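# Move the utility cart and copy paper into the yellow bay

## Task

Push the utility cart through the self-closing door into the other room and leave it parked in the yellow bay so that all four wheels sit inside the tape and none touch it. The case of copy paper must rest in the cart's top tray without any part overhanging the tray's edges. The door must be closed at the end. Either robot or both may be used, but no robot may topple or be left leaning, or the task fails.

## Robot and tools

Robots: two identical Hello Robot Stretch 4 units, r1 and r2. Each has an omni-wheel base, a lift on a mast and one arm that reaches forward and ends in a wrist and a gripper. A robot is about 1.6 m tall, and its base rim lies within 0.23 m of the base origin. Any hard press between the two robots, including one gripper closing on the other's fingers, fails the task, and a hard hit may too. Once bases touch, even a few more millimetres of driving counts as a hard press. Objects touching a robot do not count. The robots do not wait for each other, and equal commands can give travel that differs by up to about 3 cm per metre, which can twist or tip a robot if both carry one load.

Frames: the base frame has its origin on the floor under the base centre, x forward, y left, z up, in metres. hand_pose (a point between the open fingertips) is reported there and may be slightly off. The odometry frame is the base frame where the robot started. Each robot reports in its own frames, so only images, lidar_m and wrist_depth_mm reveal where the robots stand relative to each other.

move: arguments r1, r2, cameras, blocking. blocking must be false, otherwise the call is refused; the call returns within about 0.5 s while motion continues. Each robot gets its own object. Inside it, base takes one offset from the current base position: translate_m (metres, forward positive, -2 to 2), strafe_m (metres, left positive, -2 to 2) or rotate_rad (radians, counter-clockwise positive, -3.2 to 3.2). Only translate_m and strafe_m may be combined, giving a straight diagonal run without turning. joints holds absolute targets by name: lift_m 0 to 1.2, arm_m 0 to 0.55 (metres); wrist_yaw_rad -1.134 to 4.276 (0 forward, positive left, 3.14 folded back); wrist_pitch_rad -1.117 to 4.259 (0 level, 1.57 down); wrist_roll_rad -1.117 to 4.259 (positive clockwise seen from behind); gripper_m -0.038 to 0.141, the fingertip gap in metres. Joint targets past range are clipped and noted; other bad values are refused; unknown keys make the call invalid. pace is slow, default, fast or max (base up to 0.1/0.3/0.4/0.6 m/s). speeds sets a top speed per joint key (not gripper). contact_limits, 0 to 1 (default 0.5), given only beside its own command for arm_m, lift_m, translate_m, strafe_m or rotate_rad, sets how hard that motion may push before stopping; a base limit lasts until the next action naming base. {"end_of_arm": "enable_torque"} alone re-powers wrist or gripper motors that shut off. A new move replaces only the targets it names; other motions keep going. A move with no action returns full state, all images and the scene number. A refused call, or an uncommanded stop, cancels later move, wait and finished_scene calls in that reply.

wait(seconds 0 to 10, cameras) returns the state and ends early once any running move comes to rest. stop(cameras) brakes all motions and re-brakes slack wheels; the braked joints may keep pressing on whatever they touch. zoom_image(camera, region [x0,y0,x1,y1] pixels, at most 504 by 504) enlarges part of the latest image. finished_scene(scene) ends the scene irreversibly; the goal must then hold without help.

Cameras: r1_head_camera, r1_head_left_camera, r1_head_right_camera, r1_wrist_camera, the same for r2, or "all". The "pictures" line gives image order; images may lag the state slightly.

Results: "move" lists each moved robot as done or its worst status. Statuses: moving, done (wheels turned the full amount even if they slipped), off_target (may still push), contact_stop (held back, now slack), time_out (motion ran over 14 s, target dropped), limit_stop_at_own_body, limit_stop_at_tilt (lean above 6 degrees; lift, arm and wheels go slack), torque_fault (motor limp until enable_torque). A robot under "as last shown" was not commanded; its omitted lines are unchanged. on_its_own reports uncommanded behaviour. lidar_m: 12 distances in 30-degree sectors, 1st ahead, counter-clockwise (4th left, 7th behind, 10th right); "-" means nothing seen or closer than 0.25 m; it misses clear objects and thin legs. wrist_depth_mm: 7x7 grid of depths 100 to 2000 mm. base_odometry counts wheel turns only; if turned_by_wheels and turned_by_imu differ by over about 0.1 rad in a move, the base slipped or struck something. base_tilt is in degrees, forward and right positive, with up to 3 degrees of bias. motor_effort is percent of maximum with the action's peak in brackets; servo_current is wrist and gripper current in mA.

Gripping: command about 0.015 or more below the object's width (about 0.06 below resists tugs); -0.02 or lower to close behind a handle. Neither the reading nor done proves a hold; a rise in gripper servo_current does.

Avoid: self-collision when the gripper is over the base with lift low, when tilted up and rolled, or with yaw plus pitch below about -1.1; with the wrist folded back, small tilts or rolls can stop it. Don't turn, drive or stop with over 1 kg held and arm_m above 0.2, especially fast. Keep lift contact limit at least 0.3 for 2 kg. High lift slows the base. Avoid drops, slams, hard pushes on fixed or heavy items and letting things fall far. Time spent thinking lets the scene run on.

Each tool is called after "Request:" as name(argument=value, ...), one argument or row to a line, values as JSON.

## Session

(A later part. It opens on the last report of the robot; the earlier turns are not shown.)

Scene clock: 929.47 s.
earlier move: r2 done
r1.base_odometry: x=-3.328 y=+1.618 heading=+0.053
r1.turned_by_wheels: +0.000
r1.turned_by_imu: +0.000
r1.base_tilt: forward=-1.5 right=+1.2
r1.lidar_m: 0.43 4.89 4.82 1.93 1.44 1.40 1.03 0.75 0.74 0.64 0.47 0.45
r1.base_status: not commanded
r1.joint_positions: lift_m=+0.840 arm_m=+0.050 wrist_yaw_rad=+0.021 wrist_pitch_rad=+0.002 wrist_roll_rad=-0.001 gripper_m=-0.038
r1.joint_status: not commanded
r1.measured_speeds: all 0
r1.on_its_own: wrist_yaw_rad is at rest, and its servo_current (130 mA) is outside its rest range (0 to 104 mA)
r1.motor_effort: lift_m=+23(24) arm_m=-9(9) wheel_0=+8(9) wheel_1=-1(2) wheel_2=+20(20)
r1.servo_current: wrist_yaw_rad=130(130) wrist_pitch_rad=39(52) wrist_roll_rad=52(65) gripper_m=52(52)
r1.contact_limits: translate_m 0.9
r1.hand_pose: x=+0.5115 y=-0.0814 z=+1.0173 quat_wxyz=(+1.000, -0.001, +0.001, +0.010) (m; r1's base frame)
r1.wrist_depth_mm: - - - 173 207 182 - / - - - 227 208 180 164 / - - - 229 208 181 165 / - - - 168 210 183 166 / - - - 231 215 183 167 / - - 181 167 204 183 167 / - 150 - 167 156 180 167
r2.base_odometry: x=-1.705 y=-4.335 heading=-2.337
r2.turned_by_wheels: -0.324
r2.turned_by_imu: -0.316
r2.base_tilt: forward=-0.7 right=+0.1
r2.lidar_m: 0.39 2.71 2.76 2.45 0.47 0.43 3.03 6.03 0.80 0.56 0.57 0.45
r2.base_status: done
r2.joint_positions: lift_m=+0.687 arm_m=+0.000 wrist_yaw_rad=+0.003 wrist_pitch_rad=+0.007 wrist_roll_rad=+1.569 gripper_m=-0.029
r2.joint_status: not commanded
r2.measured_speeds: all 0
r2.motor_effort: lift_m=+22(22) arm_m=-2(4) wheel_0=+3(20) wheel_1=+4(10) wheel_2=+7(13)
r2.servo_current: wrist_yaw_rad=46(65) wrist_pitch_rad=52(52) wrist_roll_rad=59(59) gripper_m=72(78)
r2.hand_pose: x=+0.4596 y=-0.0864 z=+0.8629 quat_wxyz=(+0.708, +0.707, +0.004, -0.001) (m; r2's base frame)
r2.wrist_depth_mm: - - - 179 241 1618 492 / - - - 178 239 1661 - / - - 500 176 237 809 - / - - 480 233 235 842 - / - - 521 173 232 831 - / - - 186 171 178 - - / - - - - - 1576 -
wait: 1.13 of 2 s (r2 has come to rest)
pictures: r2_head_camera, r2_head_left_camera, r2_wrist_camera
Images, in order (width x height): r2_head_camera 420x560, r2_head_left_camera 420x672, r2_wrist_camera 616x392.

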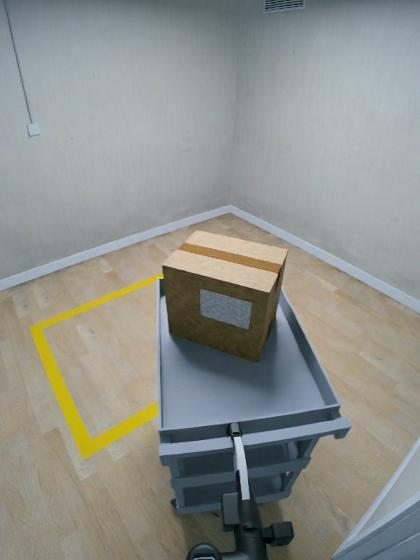

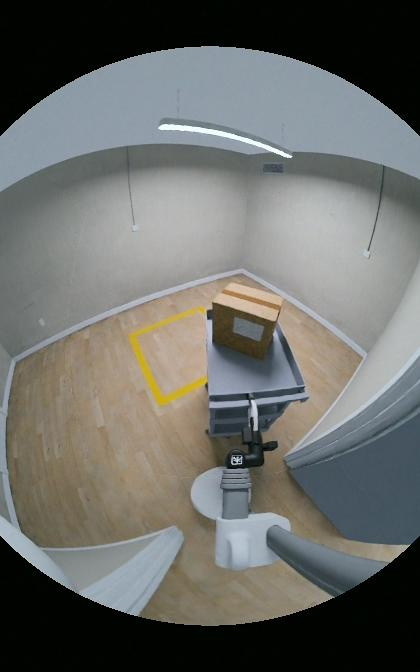

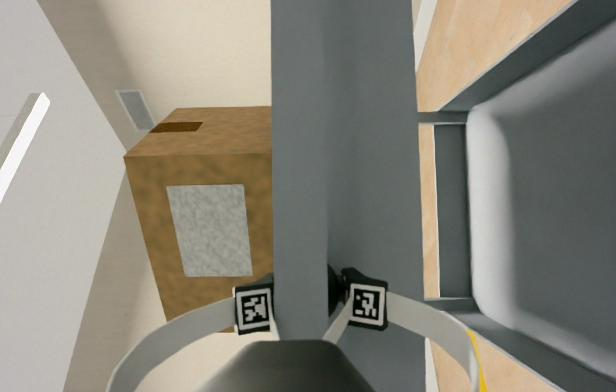

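Request:
move(
  blocking=false,
  r2={"base":{"translate_m":0.38,"strafe_m":-0.03},"pace":"slow"},
)

Request:
wait(
  seconds=5,
  cameras=["r2_head_camera","r2_head_left_camera"],
)

Scene clock: 956.37 s.
move: r2 moving
r1.base_odometry: x=-3.328 y=+1.618 heading=+0.053
r1.turned_by_wheels: +0.000
r1.turned_by_imu: +0.000
r1.base_tilt: forward=-1.5 right=+1.3
r1.lidar_m: 0.45 4.91 4.84 1.94 1.41 1.39 1.00 0.75 0.73 0.63 0.47 0.45
r1.base_status: not commanded
r1.joint_positions: lift_m=+0.840 arm_m=+0.050 wrist_yaw_rad=+0.021 wrist_pitch_rad=+0.002 wrist_roll_rad=-0.001 gripper_m=-0.038
r1.joint_status: not commanded
r1.measured_speeds: all 0
r1.motor_effort: lift_m=+24(24) arm_m=-9(9) wheel_0=+9(9) wheel_1=-1(2) wheel_2=+20(20)
r1.servo_current: wrist_yaw_rad=117(143) wrist_pitch_rad=39(46) wrist_roll_rad=46(65) gripper_m=46(52)
r1.contact_limits: translate_m 0.9
r1.hand_pose: x=+0.5115 y=-0.0814 z=+1.0173 quat_wxyz=(+1.000, -0.001, +0.001, +0.010) (m; r1's base frame)
r1.wrist_depth_mm: - - - 173 207 182 - / - - - 226 208 181 165 / - - - 229 209 182 165 / - - - 169 211 182 166 / - - - 232 216 183 167 / - - 181 167 204 183 167 / - 150 - 167 156 180 167
r2.base_odometry: x=-1.714 y=-4.343 heading=-2.337
r2.turned_by_wheels: +0.000
r2.turned_by_imu: +0.001
r2.base_tilt: forward=-0.7 right=+0.1
r2.lidar_m: 0.38 2.71 2.78 2.44 0.50 0.45 3.07 6.02 0.77 0.58 0.55 0.44
r2.base_status: translate_m moving; strafe_m moving
r2.joint_positions: lift_m=+0.687 arm_m=+0.000 wrist_yaw_rad=+0.001 wrist_pitch_rad=+0.007 wrist_roll_rad=+1.569 gripper_m=-0.029
r2.joint_status: not commanded
r2.measured_speeds: translate_m=+0.050 strafe_m=-0.005 rotate_rad=-0.002 lift_m=+0.000 arm_m=+0.000 wrist_yaw_rad=-0.020 wrist_pitch_rad=+0.000 wrist_roll_rad=+0.000
r2.motor_effort: lift_m=+22(22) arm_m=-4(4) wheel_0=+11(11) wheel_1=+6(7) wheel_2=-12(13)
r2.servo_current: wrist_yaw_rad=52(59) wrist_pitch_rad=46(52) wrist_roll_rad=52(52) gripper_m=59(78)
r2.hand_pose: x=+0.4593 y=-0.0873 z=+0.8629 quat_wxyz=(+0.708, +0.707, +0.003, -0.002) (m; r2's base frame)
r2.wrist_depth_mm: - - - 182 244 1661 - / - - - 180 241 1661 - / - - 517 177 237 820 - / - - 477 234 236 831 - / - - 517 174 232 820 - / - - 187 171 178 - - / - - - - - 1618 -
pictures: none

Scene clock: 960.97 s.
earlier move: r2 done
r1.base_odometry: x=-3.328 y=+1.618 heading=+0.053
r1.turned_by_wheels: +0.000
r1.turned_by_imu: +0.000
r1.base_tilt: forward=-1.5 right=+1.2
r1.lidar_m: 0.43 4.91 4.84 1.94 1.44 1.39 1.01 0.75 0.72 0.65 0.47 0.43
r1.base_status: not commanded
r1.joint_positions: lift_m=+0.840 arm_m=+0.050 wrist_yaw_rad=+0.021 wrist_pitch_rad=+0.002 wrist_roll_rad=-0.001 gripper_m=-0.038
r1.joint_status: not commanded
r1.measured_speeds: all 0
r1.on_its_own: wrist_yaw_rad is at rest, and its servo_current (117 mA) is outside its rest range (0 to 104 mA)
r1.motor_effort: lift_m=+23(24) arm_m=-9(9) wheel_0=+8(9) wheel_1=-1(2) wheel_2=+20(20)
r1.servo_current: wrist_yaw_rad=117(143) wrist_pitch_rad=39(52) wrist_roll_rad=52(72) gripper_m=46(59)
r1.contact_limits: translate_m 0.9
r1.hand_pose: x=+0.5115 y=-0.0814 z=+1.0173 quat_wxyz=(+1.000, -0.001, +0.001, +0.010) (m; r1's base frame)
r1.wrist_depth_mm: - - - 173 207 183 - / - - - 227 208 180 164 / - - - 229 208 181 165 / - - - 168 211 182 166 / - - - 231 216 183 167 / - - 182 167 204 184 167 / - 150 - 167 156 181 167
r2.base_odometry: x=-1.990 y=-4.587 heading=-2.337
r2.turned_by_wheels: +0.000
r2.turned_by_imu: -0.001
r2.base_tilt: forward=-0.7 right=+0.1
r2.lidar_m: 0.39 2.44 2.50 2.74 2.23 0.77 - 1.47 0.50 0.50 1.12 0.43
r2.base_status: done
r2.joint_positions: lift_m=+0.687 arm_m=+0.000 wrist_yaw_rad=-0.002 wrist_pitch_rad=+0.007 wrist_roll_rad=+1.569 gripper_m=-0.029
r2.joint_status: not commanded
r2.measured_speeds: all 0
r2.motor_effort: lift_m=+22(22) arm_m=-3(4) wheel_0=+3(11) wheel_1=+4(8) wheel_2=-8(15)
r2.servo_current: wrist_yaw_rad=46(59) wrist_pitch_rad=39(59) wrist_roll_rad=46(59) gripper_m=65(78)
r2.hand_pose: x=+0.4591 y=-0.0879 z=+0.8629 quat_wxyz=(+0.708, +0.707, +0.002, -0.003) (m; r2's base frame)
r2.wrist_depth_mm: - - - 169 229 1618 - / - - - 170 231 750 - / - 517 462 170 230 831 - / - - 484 230 231 842 - / - - 535 170 231 842 - / - - 185 171 178 - - / - - - - - 1708 488
wait: 4.60 of 5 s (r2 has come to rest)
pictures: r2_head_camera, r2_head_left_camera
Images, in order (width x height): r2_head_camera 420x560, r2_head_left_camera 420x672.

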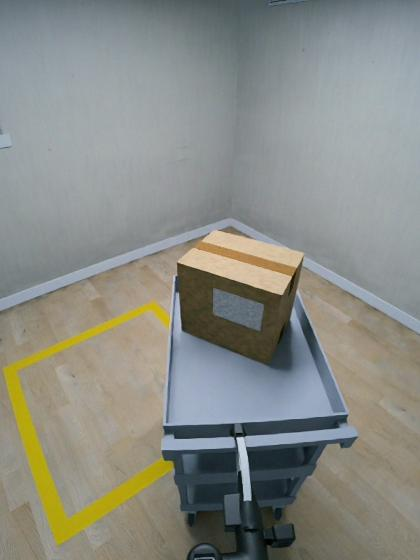

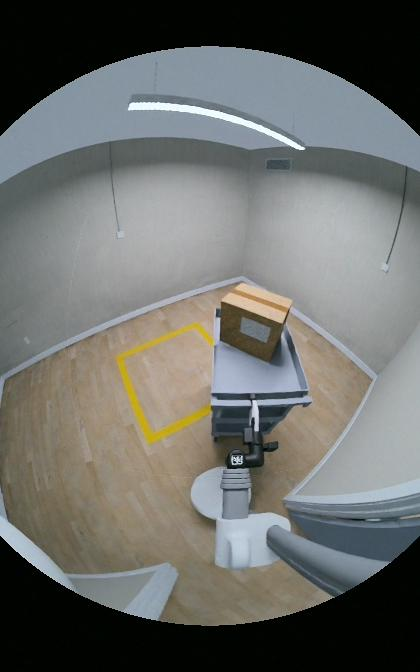

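Request:
move(
  blocking=false,
  r2={"base":{"translate_m":0.2,"strafe_m":-0.25},"pace":"slow"},
)

Request:
wait(
  seconds=4.5,
  cameras=["r2_head_camera","r2_head_left_camera"],
)

Scene clock: 971.97 s.
move: r2 moving
r1.base_odometry: x=-3.328 y=+1.618 heading=+0.053
r1.turned_by_wheels: +0.000
r1.turned_by_imu: +0.000
r1.base_tilt: forward=-1.5 right=+1.2
r1.lidar_m: 0.44 4.90 4.83 1.93 1.42 1.40 1.03 0.77 0.71 0.61 0.46 0.43
r1.base_status: not commanded
r1.joint_positions: lift_m=+0.840 arm_m=+0.050 wrist_yaw_rad=+0.021 wrist_pitch_rad=+0.002 wrist_roll_rad=-0.001 gripper_m=-0.038
r1.joint_status: not commanded
r1.measured_speeds: all 0
r1.motor_effort: lift_m=+23(24) arm_m=-9(9) wheel_0=+8(9) wheel_1=-2(2) wheel_2=+20(20)
r1.servo_current: wrist_yaw_rad=111(137) wrist_pitch_rad=39(52) wrist_roll_rad=46(59) gripper_m=52(52)
r1.contact_limits: translate_m 0.9
r1.hand_pose: x=+0.5115 y=-0.0814 z=+1.0173 quat_wxyz=(+1.000, -0.001, +0.001, +0.010) (m; r1's base frame)
r1.wrist_depth_mm: - - - 173 208 182 - / - - - 227 208 181 165 / - - - 228 209 182 165 / - - - 169 211 182 166 / - - - 232 215 183 167 / - - 181 167 204 184 167 / - 150 - 167 156 180 168
r2.base_odometry: x=-2.003 y=-4.586 heading=-2.338
r2.turned_by_wheels: +0.000
r2.turned_by_imu: +0.000
r2.base_tilt: forward=-0.7 right=+0.1
r2.lidar_m: 0.37 2.43 2.49 2.72 2.23 0.80 - 1.40 0.51 0.50 1.10 0.41
r2.base_status: translate_m moving; strafe_m moving
r2.joint_positions: lift_m=+0.687 arm_m=+0.000 wrist_yaw_rad=-0.002 wrist_pitch_rad=+0.007 wrist_roll_rad=+1.569 gripper_m=-0.029
r2.joint_status: not commanded
r2.measured_speeds: translate_m=+0.031 strafe_m=-0.038 rotate_rad=+0.001 lift_m=+0.000 arm_m=+0.000 wrist_yaw_rad=+0.000 wrist_pitch_rad=+0.000 wrist_roll_rad=+0.000
r2.motor_effort: lift_m=+22(22) arm_m=-3(4) wheel_0=+7(11) wheel_1=-5(6) wheel_2=-11(13)
r2.servo_current: wrist_yaw_rad=52(52) wrist_pitch_rad=59(59) wrist_roll_rad=52(52) gripper_m=78(78)
r2.hand_pose: x=+0.4591 y=-0.0879 z=+0.8629 quat_wxyz=(+0.708, +0.707, +0.002, -0.003) (m; r2's base frame)
r2.wrist_depth_mm: - - - 168 229 1618 - / - - - 169 229 759 - / - 508 459 169 229 831 - / - - 484 230 229 831 - / - - 539 170 230 831 - / - - 186 171 178 - - / - - - - - 1576 484
pictures: none

Scene clock: 975.93 s.
earlier move: r2 done
r1.base_odometry: x=-3.328 y=+1.618 heading=+0.053
r1.turned_by_wheels: +0.000
r1.turned_by_imu: +0.000
r1.base_tilt: forward=-1.5 right=+1.2
r1.lidar_m: 0.42 4.90 4.86 1.92 1.44 1.40 0.98 0.76 0.72 0.63 0.46 0.43
r1.base_status: not commanded
r1.joint_positions: lift_m=+0.840 arm_m=+0.050 wrist_yaw_rad=+0.021 wrist_pitch_rad=+0.002 wrist_roll_rad=-0.001 gripper_m=-0.038
r1.joint_status: not commanded
r1.measured_speeds: all 0
r1.on_its_own: wrist_yaw_rad is at rest, and its servo_current (117 mA) is outside its rest range (0 to 104 mA)
r1.motor_effort: lift_m=+23(24) arm_m=-9(9) wheel_0=+9(9) wheel_1=-2(2) wheel_2=+20(20)
r1.servo_current: wrist_yaw_rad=117(150) wrist_pitch_rad=39(52) wrist_roll_rad=52(78) gripper_m=52(59)
r1.contact_limits: translate_m 0.9
r1.hand_pose: x=+0.5115 y=-0.0814 z=+1.0173 quat_wxyz=(+1.000, -0.001, +0.001, +0.010) (m; r1's base frame)
r1.wrist_depth_mm: - - - 173 207 182 - / - - - 227 208 181 164 / - - - 229 209 182 165 / - - - 168 211 182 166 / - - - 231 215 183 166 / - - 181 167 204 185 167 / - 150 - 167 156 180 167
r2.base_odometry: x=-2.309 y=-4.558 heading=-2.338
r2.turned_by_wheels: +0.000
r2.turned_by_imu: +0.002
r2.base_tilt: forward=-0.7 right=+0.1
r2.lidar_m: 0.34 2.41 2.45 3.06 2.34 1.08 3.80 0.37 0.40 0.54 1.16 0.47
r2.base_status: done
r2.joint_positions: lift_m=+0.687 arm_m=+0.000 wrist_yaw_rad=+0.002 wrist_pitch_rad=+0.007 wrist_roll_rad=+1.569 gripper_m=-0.029
r2.joint_status: not commanded
r2.measured_speeds: all 0
r2.motor_effort: lift_m=+21(22) arm_m=-3(4) wheel_0=+6(15) wheel_1=-4(7) wheel_2=-4(13)
r2.servo_current: wrist_yaw_rad=59(59) wrist_pitch_rad=46(59) wrist_roll_rad=33(59) gripper_m=65(78)
r2.hand_pose: x=+0.4594 y=-0.0870 z=+0.8629 quat_wxyz=(+0.708, +0.707, +0.003, -0.002) (m; r2's base frame)
r2.wrist_depth_mm: - - - 216 285 1618 1205 / - - - 206 272 1661 492 / - - - 197 258 788 - / - - 500 186 248 - - / - - 492 180 237 820 - / - - 188 171 178 - - / - - 535 - 222 - -
wait: 3.97 of 4.5 s (r2 has come to rest)
pictures: r2_head_camera, r2_head_left_camera
Images, in order (width x height): r2_head_camera 420x560, r2_head_left_camera 420x672.

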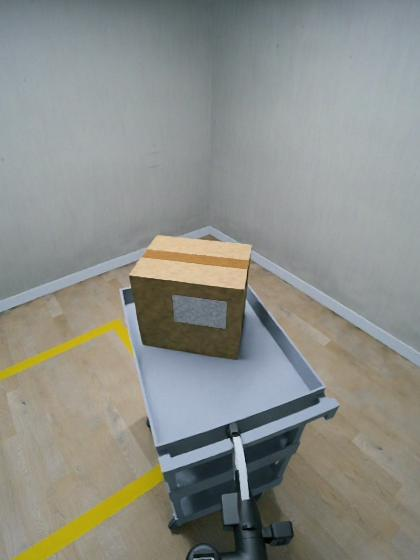

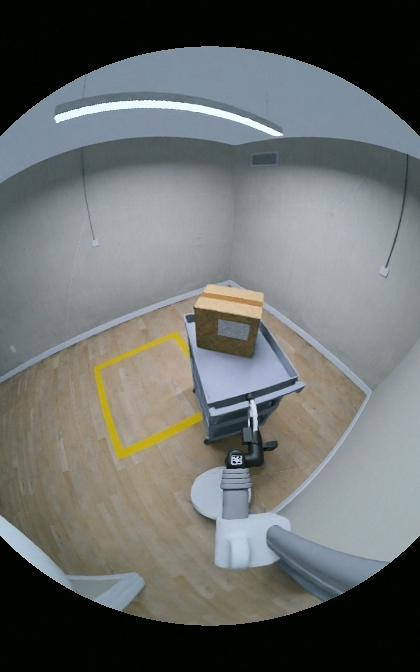

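Request:
move(
  blocking=false,
  r2={"base":{"translate_m":0.2,"strafe_m":-0.25},"pace":"slow"},
)

Request:
wait(
  seconds=4.5,
  cameras=["r2_head_camera","r2_head_left_camera"],
)

Request:
move(
  blocking=false,
  r2={"base":{"rotate_rad":0.5},"pace":"slow"},
)

Request:
wait(
  seconds=2,
  cameras=["r2_head_camera","r2_head_left_camera","r2_wrist_camera"],
)

Scene clock: 986.67 s.
move: r2 moving
r1.base_odometry: x=-3.328 y=+1.618 heading=+0.053
r1.turned_by_wheels: +0.000
r1.turned_by_imu: +0.000
r1.base_tilt: forward=-1.6 right=+1.2
r1.lidar_m: 0.42 4.92 4.89 1.92 1.44 1.39 1.01 0.75 0.72 0.62 0.47 0.45
r1.base_status: not commanded
r1.joint_positions: lift_m=+0.840 arm_m=+0.050 wrist_yaw_rad=+0.021 wrist_pitch_rad=+0.002 wrist_roll_rad=-0.001 gripper_m=-0.038
r1.joint_status: not commanded
r1.measured_speeds: all 0
r1.motor_effort: lift_m=+23(23) arm_m=-9(9) wheel_0=+9(9) wheel_1=-1(2) wheel_2=+20(20)
r1.servo_current: wrist_yaw_rad=124(150) wrist_pitch_rad=46(52) wrist_roll_rad=52(59) gripper_m=52(52)
r1.contact_limits: translate_m 0.9
r1.hand_pose: x=+0.5115 y=-0.0814 z=+1.0173 quat_wxyz=(+1.000, -0.001, +0.001, +0.010) (m; r1's base frame)
r1.wrist_depth_mm: - - - 173 208 182 - / - - - 226 208 180 165 / - - - 229 209 182 165 / - - - 169 211 183 166 / - - - 231 216 183 166 / - - 181 167 204 184 167 / - 149 - 167 156 181 167
r2.base_odometry: x=-2.321 y=-4.557 heading=-2.338
r2.turned_by_wheels: +0.000
r2.turned_by_imu: +0.001
r2.base_tilt: forward=-0.7 right=+0.1
r2.lidar_m: 0.35 2.40 2.47 3.06 2.32 1.08 3.79 0.34 0.38 0.53 1.18 0.47
r2.base_status: translate_m moving; strafe_m moving
r2.joint_positions: lift_m=+0.687 arm_m=+0.000 wrist_yaw_rad=+0.002 wrist_pitch_rad=+0.007 wrist_roll_rad=+1.569 gripper_m=-0.029
r2.joint_status: not commanded
r2.measured_speeds: translate_m=+0.032 strafe_m=-0.039 rotate_rad=-0.001 lift_m=+0.000 arm_m=+0.000 wrist_yaw_rad=+0.000 wrist_pitch_rad=+0.000 wrist_roll_rad=+0.000
r2.motor_effort: lift_m=+21(22) arm_m=-4(4) wheel_0=+12(13) wheel_1=-4(6) wheel_2=-6(9)
r2.servo_current: wrist_yaw_rad=52(52) wrist_pitch_rad=46(52) wrist_roll_rad=52(59) gripper_m=65(78)
r2.hand_pose: x=+0.4594 y=-0.0870 z=+0.8629 quat_wxyz=(+0.708, +0.707, +0.003, -0.002) (m; r2's base frame)
r2.wrist_depth_mm: - - - 218 287 1661 1182 / - - - 208 274 1661 484 / - - - 197 259 768 - / - - 508 187 248 - - / - - 488 180 238 831 - / - - 189 170 179 - - / - - 535 - 222 - -
pictures: none

Scene clock: 990.63 s.
earlier move: r2 done
r1.base_odometry: x=-3.328 y=+1.618 heading=+0.053
r1.turned_by_wheels: +0.000
r1.turned_by_imu: +0.000
r1.base_tilt: forward=-1.5 right=+1.2
r1.lidar_m: 0.45 4.92 4.83 1.96 1.43 1.40 1.02 0.75 0.72 0.61 0.47 0.45
r1.base_status: not commanded
r1.joint_positions: lift_m=+0.840 arm_m=+0.050 wrist_yaw_rad=+0.021 wrist_pitch_rad=+0.002 wrist_roll_rad=-0.001 gripper_m=-0.038
r1.joint_status: not commanded
r1.measured_speeds: all 0
r1.on_its_own: wrist_yaw_rad is at rest, and its servo_current (111 mA) is outside its rest range (0 to 104 mA)
r1.motor_effort: lift_m=+24(24) arm_m=-9(9) wheel_0=+9(9) wheel_1=-2(2) wheel_2=+20(20)
r1.servo_current: wrist_yaw_rad=111(150) wrist_pitch_rad=39(52) wrist_roll_rad=39(72) gripper_m=46(59)
r1.contact_limits: translate_m 0.9
r1.hand_pose: x=+0.5115 y=-0.0814 z=+1.0173 quat_wxyz=(+1.000, -0.001, +0.001, +0.010) (m; r1's base frame)
r1.wrist_depth_mm: - - - 173 207 181 - / - - - 227 208 180 164 / - - - 228 208 182 166 / - - - 169 211 183 166 / - - - 231 216 183 167 / - - 181 167 204 184 167 / - 150 - 167 156 180 167
r2.base_odometry: x=-2.627 y=-4.529 heading=-2.338
r2.turned_by_wheels: +0.000
r2.turned_by_imu: +0.002
r2.base_tilt: forward=-0.7 right=+0.1
r2.lidar_m: 0.30 0.39 2.42 3.16 2.40 1.38 0.45 0.40 0.38 0.54 1.27 0.48
r2.base_status: done
r2.joint_positions: lift_m=+0.687 arm_m=+0.000 wrist_yaw_rad=+0.002 wrist_pitch_rad=+0.007 wrist_roll_rad=+1.569 gripper_m=-0.029
r2.joint_status: not commanded
r2.measured_speeds: all 0
r2.motor_effort: lift_m=+22(22) arm_m=-3(4) wheel_0=+5(14) wheel_1=-5(7) wheel_2=-5(9)
r2.servo_current: wrist_yaw_rad=52(59) wrist_pitch_rad=46(59) wrist_roll_rad=46(59) gripper_m=72(78)
r2.hand_pose: x=+0.4595 y=-0.0868 z=+0.8629 quat_wxyz=(+0.708, +0.707, +0.003, -0.002) (m; r2's base frame)
r2.wrist_depth_mm: - - - 320 - 1430 1138 / - - - 266 373 387 389 / - - - 235 310 1661 500 / - - - 209 279 1756 - / - - - 189 248 820 - / - 466 187 169 178 - - / - - 462 - 211 - -
wait: 3.97 of 4.5 s (r2 has come to rest)
pictures: r2_head_camera, r2_head_left_camera
Images, in order (width x height): r2_head_camera 420x560, r2_head_left_camera 420x672.

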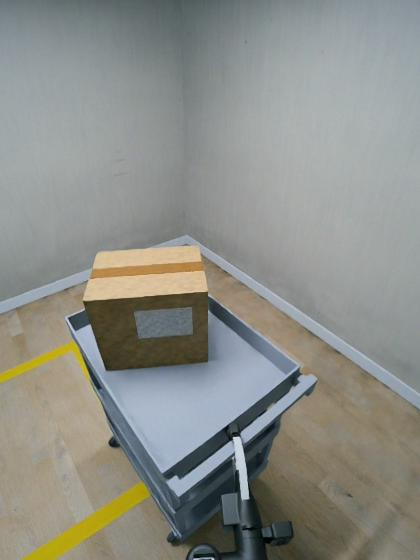

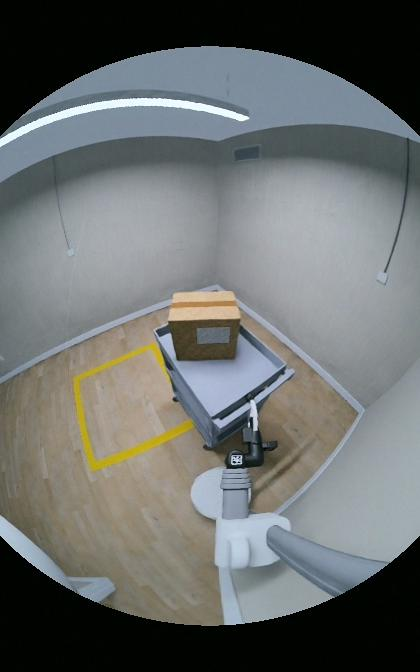

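Scene clock: 991.13 s.
move: r2 moving
r1.base_odometry: x=-3.328 y=+1.618 heading=+0.053
r1.turned_by_wheels: +0.000
r1.turned_by_imu: +0.000
r1.base_tilt: forward=-1.5 right=+1.2
r1.lidar_m: 0.43 4.94 4.86 1.92 1.45 1.38 1.02 0.75 0.72 0.61 0.46 0.45
r1.base_status: not commanded
r1.joint_positions: lift_m=+0.840 arm_m=+0.050 wrist_yaw_rad=+0.021 wrist_pitch_rad=+0.002 wrist_roll_rad=-0.001 gripper_m=-0.038
r1.joint_status: not commanded
r1.measured_speeds: all 0
r1.motor_effort: lift_m=+23(24) arm_m=-9(9) wheel_0=+9(9) wheel_1=-1(2) wheel_2=+20(20)
r1.servo_current: wrist_yaw_rad=124(143) wrist_pitch_rad=39(46) wrist_roll_rad=46(52) gripper_m=52(52)
r1.contact_limits: translate_m 0.9
r1.hand_pose: x=+0.5115 y=-0.0814 z=+1.0173 quat_wxyz=(+1.000, -0.001, +0.001, +0.010) (m; r1's base frame)
r1.wrist_depth_mm: - - - 174 207 182 - / - - - 227 208 180 165 / - - - 229 209 182 165 / - - - 168 211 182 166 / - - - 231 215 183 167 / - - 181 167 204 183 167 / - 150 - 167 156 181 167
r2.base_odometry: x=-2.627 y=-4.528 heading=-2.214
r2.turned_by_wheels: +0.124
r2.turned_by_imu: +0.119
r2.base_tilt: forward=-0.7 right=+0.1
r2.lidar_m: 0.32 0.53 2.53 3.26 1.41 1.39 0.42 0.40 0.44 0.62 1.55 0.46
r2.base_status: rotate_rad moving
r2.joint_positions: lift_m=+0.687 arm_m=+0.000 wrist_yaw_rad=-0.014 wrist_pitch_rad=+0.007 wrist_roll_rad=+1.569 gripper_m=-0.029
r2.joint_status: not commanded
r2.measured_speeds: translate_m=-0.003 strafe_m=+0.000 rotate_rad=+0.484 lift_m=+0.000 arm_m=+0.000 wrist_yaw_rad=-0.031 wrist_pitch_rad=+0.000 wrist_roll_rad=+0.000
r2.motor_effort: lift_m=+22(22) arm_m=-3(4) wheel_0=-12(14) wheel_1=-7(9) wheel_2=-19(19)
r2.servo_current: wrist_yaw_rad=85(85) wrist_pitch_rad=39(52) wrist_roll_rad=46(52) gripper_m=72(78)
r2.hand_pose: x=+0.4580 y=-0.0915 z=+0.8629 quat_wxyz=(+0.708, +0.707, -0.003, -0.008) (m; r2's base frame)
r2.wrist_depth_mm: - - - 272 357 357 1025 / - - - 241 322 1576 469 / - - - 219 290 1708 521 / - - - 200 260 723 - / - - 477 182 241 820 - / - - 185 164 180 - - / - - 473 - 211 - -
pictures: none

Scene clock: 992.33 s.
earlier move: r2 done
r1.base_odometry: x=-3.328 y=+1.618 heading=+0.053
r1.turned_by_wheels: +0.000
r1.turned_by_imu: +0.000
r1.base_tilt: forward=-1.6 right=+1.3
r1.lidar_m: 0.45 4.90 4.87 1.92 1.43 1.38 1.00 0.74 0.73 0.61 0.46 0.44
r1.base_status: not commanded
r1.joint_positions: lift_m=+0.840 arm_m=+0.050 wrist_yaw_rad=+0.021 wrist_pitch_rad=+0.002 wrist_roll_rad=-0.001 gripper_m=-0.038
r1.joint_status: not commanded
r1.measured_speeds: all 0
r1.on_its_own: wrist_yaw_rad is at rest, and its servo_current (117 mA) is outside its rest range (0 to 104 mA)
r1.motor_effort: lift_m=+23(24) arm_m=-9(9) wheel_0=+8(9) wheel_1=-2(2) wheel_2=+20(20)
r1.servo_current: wrist_yaw_rad=117(150) wrist_pitch_rad=46(52) wrist_roll_rad=52(72) gripper_m=52(52)
r1.contact_limits: translate_m 0.9
r1.hand_pose: x=+0.5115 y=-0.0814 z=+1.0173 quat_wxyz=(+1.000, -0.001, +0.001, +0.010) (m; r1's base frame)
r1.wrist_depth_mm: - - - 173 207 182 - / - - - 226 207 180 165 / - - - 229 208 182 165 / - - - 169 211 182 166 / - - - 232 216 183 167 / - - 180 167 204 183 167 / - 150 - 167 156 181 167
r2.base_odometry: x=-2.627 y=-4.528 heading=-1.839
r2.turned_by_wheels: +0.375
r2.turned_by_imu: +0.365
r2.base_tilt: forward=-0.7 right=+0.1
r2.lidar_m: 0.42 2.41 3.06 2.97 1.39 0.43 0.38 0.41 0.54 1.16 0.49 0.40
r2.base_status: done
r2.joint_positions: lift_m=+0.687 arm_m=+0.000 wrist_yaw_rad=-0.001 wrist_pitch_rad=+0.007 wrist_roll_rad=+1.569 gripper_m=-0.029
r2.joint_status: not commanded
r2.measured_speeds: all 0
r2.motor_effort: lift_m=+22(22) arm_m=+4(4) wheel_0=-4(17) wheel_1=-4(10) wheel_2=-4(20)
r2.servo_current: wrist_yaw_rad=52(91) wrist_pitch_rad=52(52) wrist_roll_rad=39(59) gripper_m=72(78)
r2.hand_pose: x=+0.4592 y=-0.0877 z=+0.8629 quat_wxyz=(+0.708, +0.707, +0.002, -0.003) (m; r2's base frame)
r2.wrist_depth_mm: - - 512 139 194 - - / - 427 424 144 202 - - / - 488 462 149 210 - - / - - 535 156 218 - - / - - - 164 226 - - / - - 186 170 179 1618 480 / - - - - - 1661 1182
wait: 1.20 of 2 s (r2 has come to rest)
pictures: r2_head_camera, r2_head_left_camera, r2_wrist_camera
Images, in order (width x height): r2_head_camera 420x560, r2_head_left_camera 420x672, r2_wrist_camera 616x392.

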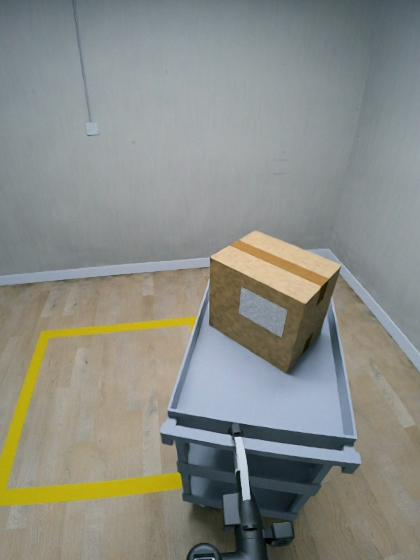

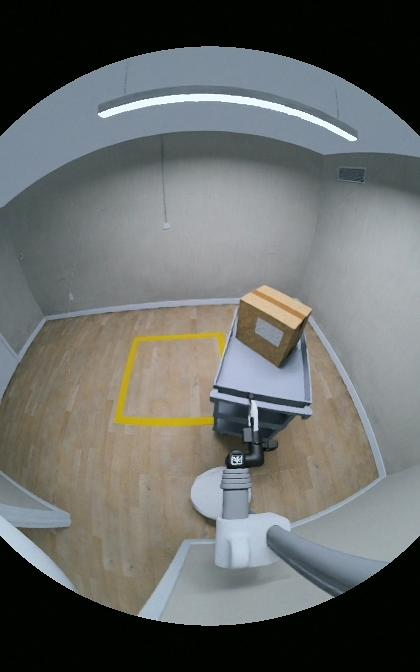

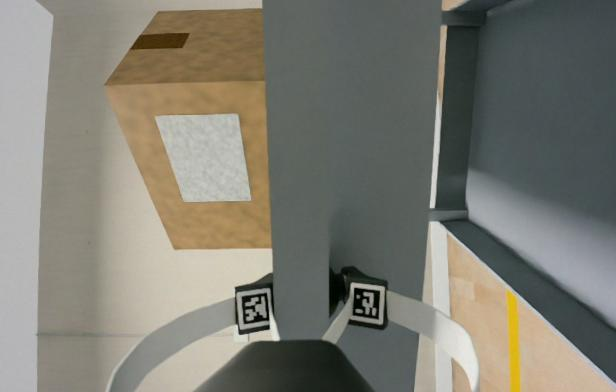

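Request:
move(
  blocking=false,
  r2={"base":{"translate_m":0.3,"strafe_m":-0.05},"pace":"slow"},
)

Request:
wait(
  seconds=4,
)

Request:
move(
  blocking=false,
  r2={"base":{"strafe_m":0.35},"pace":"slow"},
)

Request:
wait(
  seconds=4.5,
)

Request:
move(
  blocking=false,
  r2={"base":{"rotate_rad":-0.4},"pace":"slow"},
)

Request:
wait(
  seconds=2,
  cameras=["r2_head_camera","r2_head_left_camera"],
)

Scene clock: 1020.17 s.
move: r2 moving
r1.base_odometry: x=-3.328 y=+1.618 heading=+0.053
r1.turned_by_wheels: +0.000
r1.turned_by_imu: +0.000
r1.base_tilt: forward=-1.6 right=+1.2
r1.lidar_m: 0.42 4.93 4.85 1.94 1.45 1.39 0.99 0.75 0.73 0.64 0.45 0.44
r1.base_status: not commanded
r1.joint_positions: lift_m=+0.840 arm_m=+0.050 wrist_yaw_rad=+0.021 wrist_pitch_rad=+0.002 wrist_roll_rad=-0.001 gripper_m=-0.038
r1.joint_status: not commanded
r1.measured_speeds: all 0
r1.motor_effort: lift_m=+23(24) arm_m=-9(9) wheel_0=+9(9) wheel_1=-1(2) wheel_2=+20(20)
r1.servo_current: wrist_yaw_rad=111(130) wrist_pitch_rad=39(46) wrist_roll_rad=52(59) gripper_m=52(52)
r1.contact_limits: translate_m 0.9
r1.hand_pose: x=+0.5115 y=-0.0814 z=+1.0173 quat_wxyz=(+1.000, -0.001, +0.001, +0.010) (m; r1's base frame)
r1.wrist_depth_mm: - - - 174 206 182 - / - - - 227 207 180 164 / - - - 229 209 182 165 / - - - 169 211 183 166 / - - - 231 216 183 167 / - - 181 167 204 183 167 / - 150 - 167 156 180 167
r2.base_odometry: x=-2.632 y=-4.540 heading=-1.839
r2.turned_by_wheels: +0.000
r2.turned_by_imu: +0.001
r2.base_tilt: forward=-0.7 right=+0.0
r2.lidar_m: 0.40 2.44 3.07 3.00 1.40 0.46 0.41 0.43 0.57 1.18 0.49 0.41
r2.base_status: translate_m moving; strafe_m moving
r2.joint_positions: lift_m=+0.687 arm_m=+0.000 wrist_yaw_rad=-0.001 wrist_pitch_rad=+0.007 wrist_roll_rad=+1.569 gripper_m=-0.029
r2.joint_status: not commanded
r2.measured_speeds: translate_m=+0.049 strafe_m=-0.009 rotate_rad=-0.003 lift_m=+0.000 arm_m=+0.000 wrist_yaw_rad=+0.000 wrist_pitch_rad=+0.000 wrist_roll_rad=+0.000
r2.motor_effort: lift_m=+22(22) arm_m=+4(4) wheel_0=+11(11) wheel_1=+7(7) wheel_2=-11(14)
r2.servo_current: wrist_yaw_rad=39(52) wrist_pitch_rad=46(52) wrist_roll_rad=39(59) gripper_m=72(78)
r2.hand_pose: x=+0.4592 y=-0.0877 z=+0.8629 quat_wxyz=(+0.708, +0.707, +0.002, -0.003) (m; r2's base frame)
r2.wrist_depth_mm: - - 504 137 192 - - / - 424 418 143 200 - - / - 488 466 148 207 - - / - - 535 154 218 - - / - - - 163 225 - - / - - 187 169 178 1576 477 / - - - - - 1708 1205
pictures: none

Scene clock: 1023.97 s.
earlier move: r2 done
r1.base_odometry: x=-3.328 y=+1.618 heading=+0.053
r1.turned_by_wheels: +0.000
r1.turned_by_imu: +0.000
r1.base_tilt: forward=-1.5 right=+1.2
r1.lidar_m: 0.43 4.89 4.82 1.94 1.44 1.39 1.01 0.76 0.72 0.59 0.47 0.46
r1.base_status: not commanded
r1.joint_positions: lift_m=+0.840 arm_m=+0.050 wrist_yaw_rad=+0.021 wrist_pitch_rad=+0.002 wrist_roll_rad=-0.001 gripper_m=-0.038
r1.joint_status: not commanded
r1.measured_speeds: all 0
r1.on_its_own: wrist_yaw_rad is at rest, and its servo_current (130 mA) is outside its rest range (0 to 104 mA)
r1.motor_effort: lift_m=+23(24) arm_m=-9(9) wheel_0=+9(9) wheel_1=-1(2) wheel_2=+20(20)
r1.servo_current: wrist_yaw_rad=130(150) wrist_pitch_rad=46(52) wrist_roll_rad=59(65) gripper_m=46(52)
r1.contact_limits: translate_m 0.9
r1.hand_pose: x=+0.5115 y=-0.0814 z=+1.0173 quat_wxyz=(+1.000, -0.001, +0.001, +0.010) (m; r1's base frame)
r1.wrist_depth_mm: - - - 173 208 182 - / - - - 227 208 180 165 / - - - 229 209 182 165 / - - - 168 211 183 166 / - - - 231 215 183 167 / - - 181 167 204 184 167 / - 150 - 167 156 181 168
r2.base_odometry: x=-2.755 y=-4.804 heading=-1.839
r2.turned_by_wheels: +0.000
r2.turned_by_imu: +0.002
r2.base_tilt: forward=-0.7 right=+0.1
r2.lidar_m: 0.42 2.14 2.71 3.24 1.57 0.72 0.69 0.72 0.93 1.47 0.40 0.35
r2.base_status: done
r2.joint_positions: lift_m=+0.687 arm_m=+0.000 wrist_yaw_rad=+0.001 wrist_pitch_rad=+0.007 wrist_roll_rad=+1.569 gripper_m=-0.029
r2.joint_status: not commanded
r2.measured_speeds: all 0
r2.motor_effort: lift_m=+22(22) arm_m=+4(4) wheel_0=+6(14) wheel_1=+5(8) wheel_2=-5(14)
r2.servo_current: wrist_yaw_rad=46(59) wrist_pitch_rad=52(52) wrist_roll_rad=46(59) gripper_m=65(78)
r2.hand_pose: x=+0.4593 y=-0.0872 z=+0.8629 quat_wxyz=(+0.708, +0.707, +0.003, -0.002) (m; r2's base frame)
r2.wrist_depth_mm: - 357 359 - 156 - - / - 427 418 106 167 - - / - 504 530 114 181 - - / - - - 129 200 - - / - - - 140 220 1576 492 / - - 182 161 178 1464 1255 / - - - - - 319 325
wait: 3.80 of 4 s (r2 has come to rest)
pictures: none

Scene clock: 1024.47 s.
move: r2 moving
r1.base_odometry: x=-3.328 y=+1.618 heading=+0.053
r1.turned_by_wheels: +0.000
r1.turned_by_imu: +0.000
r1.base_tilt: forward=-1.5 right=+1.2
r1.lidar_m: 0.43 4.91 4.81 1.95 1.44 1.38 1.01 0.76 0.73 0.63 0.46 0.45
r1.base_status: not commanded
r1.joint_positions: lift_m=+0.840 arm_m=+0.050 wrist_yaw_rad=+0.021 wrist_pitch_rad=+0.002 wrist_roll_rad=-0.001 gripper_m=-0.038
r1.joint_status: not commanded
r1.measured_speeds: all 0
r1.motor_effort: lift_m=+23(24) arm_m=-9(9) wheel_0=+9(9) wheel_1=-1(2) wheel_2=+20(20)
r1.servo_current: wrist_yaw_rad=130(150) wrist_pitch_rad=33(46) wrist_roll_rad=46(65) gripper_m=52(52)
r1.contact_limits: translate_m 0.9
r1.hand_pose: x=+0.5115 y=-0.0814 z=+1.0173 quat_wxyz=(+1.000, -0.001, +0.001, +0.010) (m; r1's base frame)
r1.wrist_depth_mm: - - - 173 208 182 - / - - - 227 207 180 165 / - - - 229 210 182 166 / - - - 168 211 182 166 / - - - 231 214 183 167 / - - 181 167 203 184 167 / - 150 - 167 156 181 167
r2.base_odometry: x=-2.741 y=-4.808 heading=-1.839
r2.turned_by_wheels: +0.000
r2.turned_by_imu: +0.000
r2.base_tilt: forward=-0.7 right=+0.1
r2.lidar_m: 0.42 2.14 2.73 3.24 1.57 0.76 0.68 0.71 0.90 1.49 0.38 0.36
r2.base_status: strafe_m moving
r2.joint_positions: lift_m=+0.687 arm_m=+0.000 wrist_yaw_rad=-0.001 wrist_pitch_rad=+0.007 wrist_roll_rad=+1.569 gripper_m=-0.029
r2.joint_status: not commanded
r2.measured_speeds: translate_m=+0.000 strafe_m=+0.055 rotate_rad=-0.002 lift_m=+0.000 arm_m=+0.000 wrist_yaw_rad=-0.016 wrist_pitch_rad=+0.000 wrist_roll_rad=+0.000
r2.motor_effort: lift_m=+22(22) arm_m=+4(4) wheel_0=-6(13) wheel_1=+7(8) wheel_2=-1(5)
r2.servo_current: wrist_yaw_rad=46(59) wrist_pitch_rad=39(52) wrist_roll_rad=52(59) gripper_m=72(72)
r2.hand_pose: x=+0.4592 y=-0.0877 z=+0.8629 quat_wxyz=(+0.708, +0.707, +0.002, -0.003) (m; r2's base frame)
r2.wrist_depth_mm: - 368 362 103 157 - - / - 424 418 110 170 - - / - 500 525 118 184 - - / - - - 130 202 - - / - - - 143 222 1576 496 / - - 181 163 178 1464 1255 / - 136 - - - 324 324
pictures: none

Scene clock: 1028.60 s.
earlier move: r2 done
r1.base_odometry: x=-3.328 y=+1.618 heading=+0.053
r1.turned_by_wheels: +0.000
r1.turned_by_imu: +0.000
r1.base_tilt: forward=-1.5 right=+1.2
r1.lidar_m: 0.43 4.91 4.89 1.94 1.44 1.39 0.99 0.76 0.72 0.63 0.45 0.45
r1.base_status: not commanded
r1.joint_positions: lift_m=+0.840 arm_m=+0.050 wrist_yaw_rad=+0.021 wrist_pitch_rad=+0.002 wrist_roll_rad=-0.001 gripper_m=-0.038
r1.joint_status: not commanded
r1.measured_speeds: all 0
r1.on_its_own: wrist_yaw_rad is at rest, and its servo_current (124 mA) is outside its rest range (0 to 104 mA)
r1.motor_effort: lift_m=+23(24) arm_m=-9(9) wheel_0=+9(10) wheel_1=-1(2) wheel_2=+20(20)
r1.servo_current: wrist_yaw_rad=124(150) wrist_pitch_rad=39(52) wrist_roll_rad=39(65) gripper_m=46(59)
r1.contact_limits: translate_m 0.9
r1.hand_pose: x=+0.5115 y=-0.0814 z=+1.0173 quat_wxyz=(+1.000, -0.001, +0.001, +0.010) (m; r1's base frame)
r1.wrist_depth_mm: - - - 173 208 183 - / - - - 227 208 180 165 / - - - 229 210 181 165 / - - - 169 211 182 166 / - - - 232 216 183 167 / - - 181 167 204 184 167 / - 150 - 167 156 181 168
r2.base_odometry: x=-2.417 y=-4.897 heading=-1.839
r2.turned_by_wheels: +0.000
r2.turned_by_imu: -0.001
r2.base_tilt: forward=-0.7 right=+0.1
r2.lidar_m: 0.45 2.09 2.63 2.90 1.28 1.35 0.71 0.76 0.99 1.82 0.27 0.32
r2.base_status: done
r2.joint_positions: lift_m=+0.687 arm_m=+0.000 wrist_yaw_rad=-0.004 wrist_pitch_rad=+0.007 wrist_roll_rad=+1.569 gripper_m=-0.029
r2.joint_status: not commanded
r2.measured_speeds: all 0
r2.motor_effort: lift_m=+22(22) arm_m=+3(5) wheel_0=-7(16) wheel_1=+4(8) wheel_2=+0(5)
r2.servo_current: wrist_yaw_rad=52(65) wrist_pitch_rad=46(59) wrist_roll_rad=52(65) gripper_m=72(78)
r2.hand_pose: x=+0.4589 y=-0.0886 z=+0.8629 quat_wxyz=(+0.708, +0.707, +0.001, -0.004) (m; r2's base frame)
r2.wrist_depth_mm: - 433 - - - - - / - - - - - - - / - - - - - - 480 / - - - - - 1397 452 / - - - - - 1618 1255 / - - 180 118 166 347 353 / - 136 - - - 1576 1182
wait: 4.13 of 4.5 s (r2 has come to rest)
pictures: none

Scene clock: 1029.10 s.
move: r2 moving
r1.base_odometry: x=-3.328 y=+1.618 heading=+0.053
r1.turned_by_wheels: +0.000
r1.turned_by_imu: +0.000
r1.base_tilt: forward=-1.5 right=+1.2
r1.lidar_m: 0.43 4.94 4.85 1.95 1.42 1.39 0.97 0.76 0.71 0.63 0.47 0.44
r1.base_status: not commanded
r1.joint_positions: lift_m=+0.840 arm_m=+0.050 wrist_yaw_rad=+0.021 wrist_pitch_rad=+0.002 wrist_roll_rad=-0.001 gripper_m=-0.038
r1.joint_status: not commanded
r1.measured_speeds: all 0
r1.motor_effort: lift_m=+23(23) arm_m=-9(9) wheel_0=+8(9) wheel_1=-2(2) wheel_2=+20(20)
r1.servo_current: wrist_yaw_rad=124(143) wrist_pitch_rad=39(52) wrist_roll_rad=52(78) gripper_m=46(52)
r1.contact_limits: translate_m 0.9
r1.hand_pose: x=+0.5115 y=-0.0814 z=+1.0173 quat_wxyz=(+1.000, -0.001, +0.001, +0.010) (m; r1's base frame)
r1.wrist_depth_mm: - - - 173 207 182 - / - - - 226 207 180 165 / - - - 229 209 182 165 / - - - 169 211 183 166 / - - - 231 216 183 166 / - - 181 167 204 184 167 / - 150 - 167 156 180 167
r2.base_odometry: x=-2.417 y=-4.897 heading=-1.962
r2.turned_by_wheels: -0.123
r2.turned_by_imu: -0.119
r2.base_tilt: forward=-0.6 right=+0.1
r2.lidar_m: 0.43 2.07 2.43 2.92 1.47 1.30 0.71 0.70 0.88 1.59 0.32 0.32
r2.base_status: rotate_rad moving
r2.joint_positions: lift_m=+0.687 arm_m=+0.000 wrist_yaw_rad=+0.011 wrist_pitch_rad=+0.007 wrist_roll_rad=+1.569 gripper_m=-0.029
r2.joint_status: not commanded
r2.measured_speeds: translate_m=-0.001 strafe_m=+0.001 rotate_rad=-0.485 lift_m=+0.000 arm_m=+0.000 wrist_yaw_rad=+0.026 wrist_pitch_rad=+0.000 wrist_roll_rad=+0.000
r2.motor_effort: lift_m=+22(22) arm_m=+3(4) wheel_0=+13(17) wheel_1=+10(11) wheel_2=+14(14)
r2.servo_current: wrist_yaw_rad=59(59) wrist_pitch_rad=46(52) wrist_roll_rad=46(65) gripper_m=65(72)
r2.hand_pose: x=+0.4602 y=-0.0843 z=+0.8629 quat_wxyz=(+0.708, +0.707, +0.006, +0.001) (m; r2's base frame)
r2.wrist_depth_mm: - 410 - - - - - / - 492 - - - - - / - - - - - - - / - - - - - 1397 469 / - - - - - 1576 439 / - - 180 123 177 1366 349 / - - - - - 1618 1160
pictures: none

Scene clock: 1030.17 s.
earlier move: r2 done
r1.base_odometry: x=-3.328 y=+1.618 heading=+0.053
r1.turned_by_wheels: +0.000
r1.turned_by_imu: +0.000
r1.base_tilt: forward=-1.5 right=+1.2
r1.lidar_m: 0.43 4.93 4.84 1.95 1.45 1.40 1.03 0.75 0.72 0.60 0.48 0.44
r1.base_status: not commanded
r1.joint_positions: lift_m=+0.840 arm_m=+0.050 wrist_yaw_rad=+0.021 wrist_pitch_rad=+0.002 wrist_roll_rad=-0.001 gripper_m=-0.038
r1.joint_status: not commanded
r1.measured_speeds: all 0
r1.on_its_own: wrist_yaw_rad is at rest, and its servo_current (124 mA) is outside its rest range (0 to 104 mA)
r1.motor_effort: lift_m=+23(24) arm_m=-9(9) wheel_0=+9(9) wheel_1=-1(2) wheel_2=+20(20)
r1.servo_current: wrist_yaw_rad=124(143) wrist_pitch_rad=39(52) wrist_roll_rad=39(78) gripper_m=46(52)
r1.contact_limits: translate_m 0.9
r1.hand_pose: x=+0.5115 y=-0.0814 z=+1.0173 quat_wxyz=(+1.000, -0.001, +0.001, +0.010) (m; r1's base frame)
r1.wrist_depth_mm: - - - 173 207 183 - / - - - 227 208 181 164 / - - - 229 208 181 166 / - - - 168 211 183 166 / - - - 231 216 183 167 / - - 180 167 204 184 167 / - 150 - 166 156 181 167
r2.base_odometry: x=-2.417 y=-4.897 heading=-2.237
r2.turned_by_wheels: -0.275
r2.turned_by_imu: -0.267
r2.base_tilt: forward=-0.7 right=+0.1
r2.lidar_m: 0.41 2.07 2.16 2.98 2.82 1.31 - 0.70 0.77 1.09 0.46 0.41
r2.base_status: done
r2.joint_positions: lift_m=+0.687 arm_m=+0.000 wrist_yaw_rad=+0.002 wrist_pitch_rad=+0.007 wrist_roll_rad=+1.569 gripper_m=-0.029
r2.joint_status: not commanded
r2.measured_speeds: all 0
r2.motor_effort: lift_m=+22(22) arm_m=-4(4) wheel_0=+7(18) wheel_1=+4(11) wheel_2=+7(14)
r2.servo_current: wrist_yaw_rad=46(72) wrist_pitch_rad=46(59) wrist_roll_rad=52(65) gripper_m=72(78)
r2.hand_pose: x=+0.4595 y=-0.0867 z=+0.8629 quat_wxyz=(+0.708, +0.707, +0.003, -0.002) (m; r2's base frame)
r2.wrist_depth_mm: - 439 459 131 185 - - / - 415 413 136 194 - - / - 500 473 142 206 - - / - - 559 151 215 - - / - - - 158 226 1808 - / - - 181 169 179 1576 488 / - - - - - 1537 1229
wait: 1.07 of 2 s (r2 has come to rest)
pictures: r2_head_camera, r2_head_left_camera
Images, in order (width x height): r2_head_camera 420x560, r2_head_left_camera 420x672.

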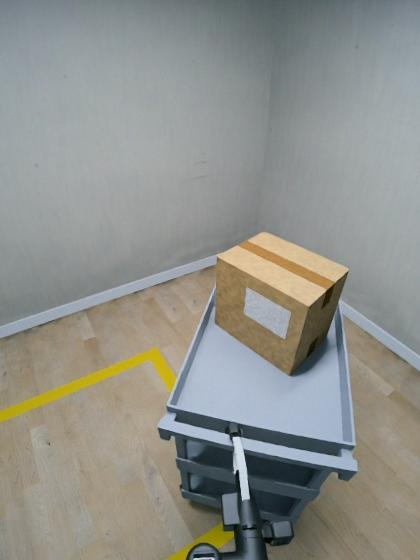

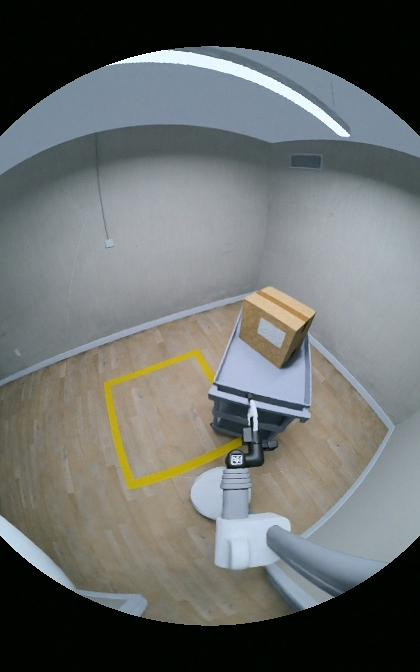

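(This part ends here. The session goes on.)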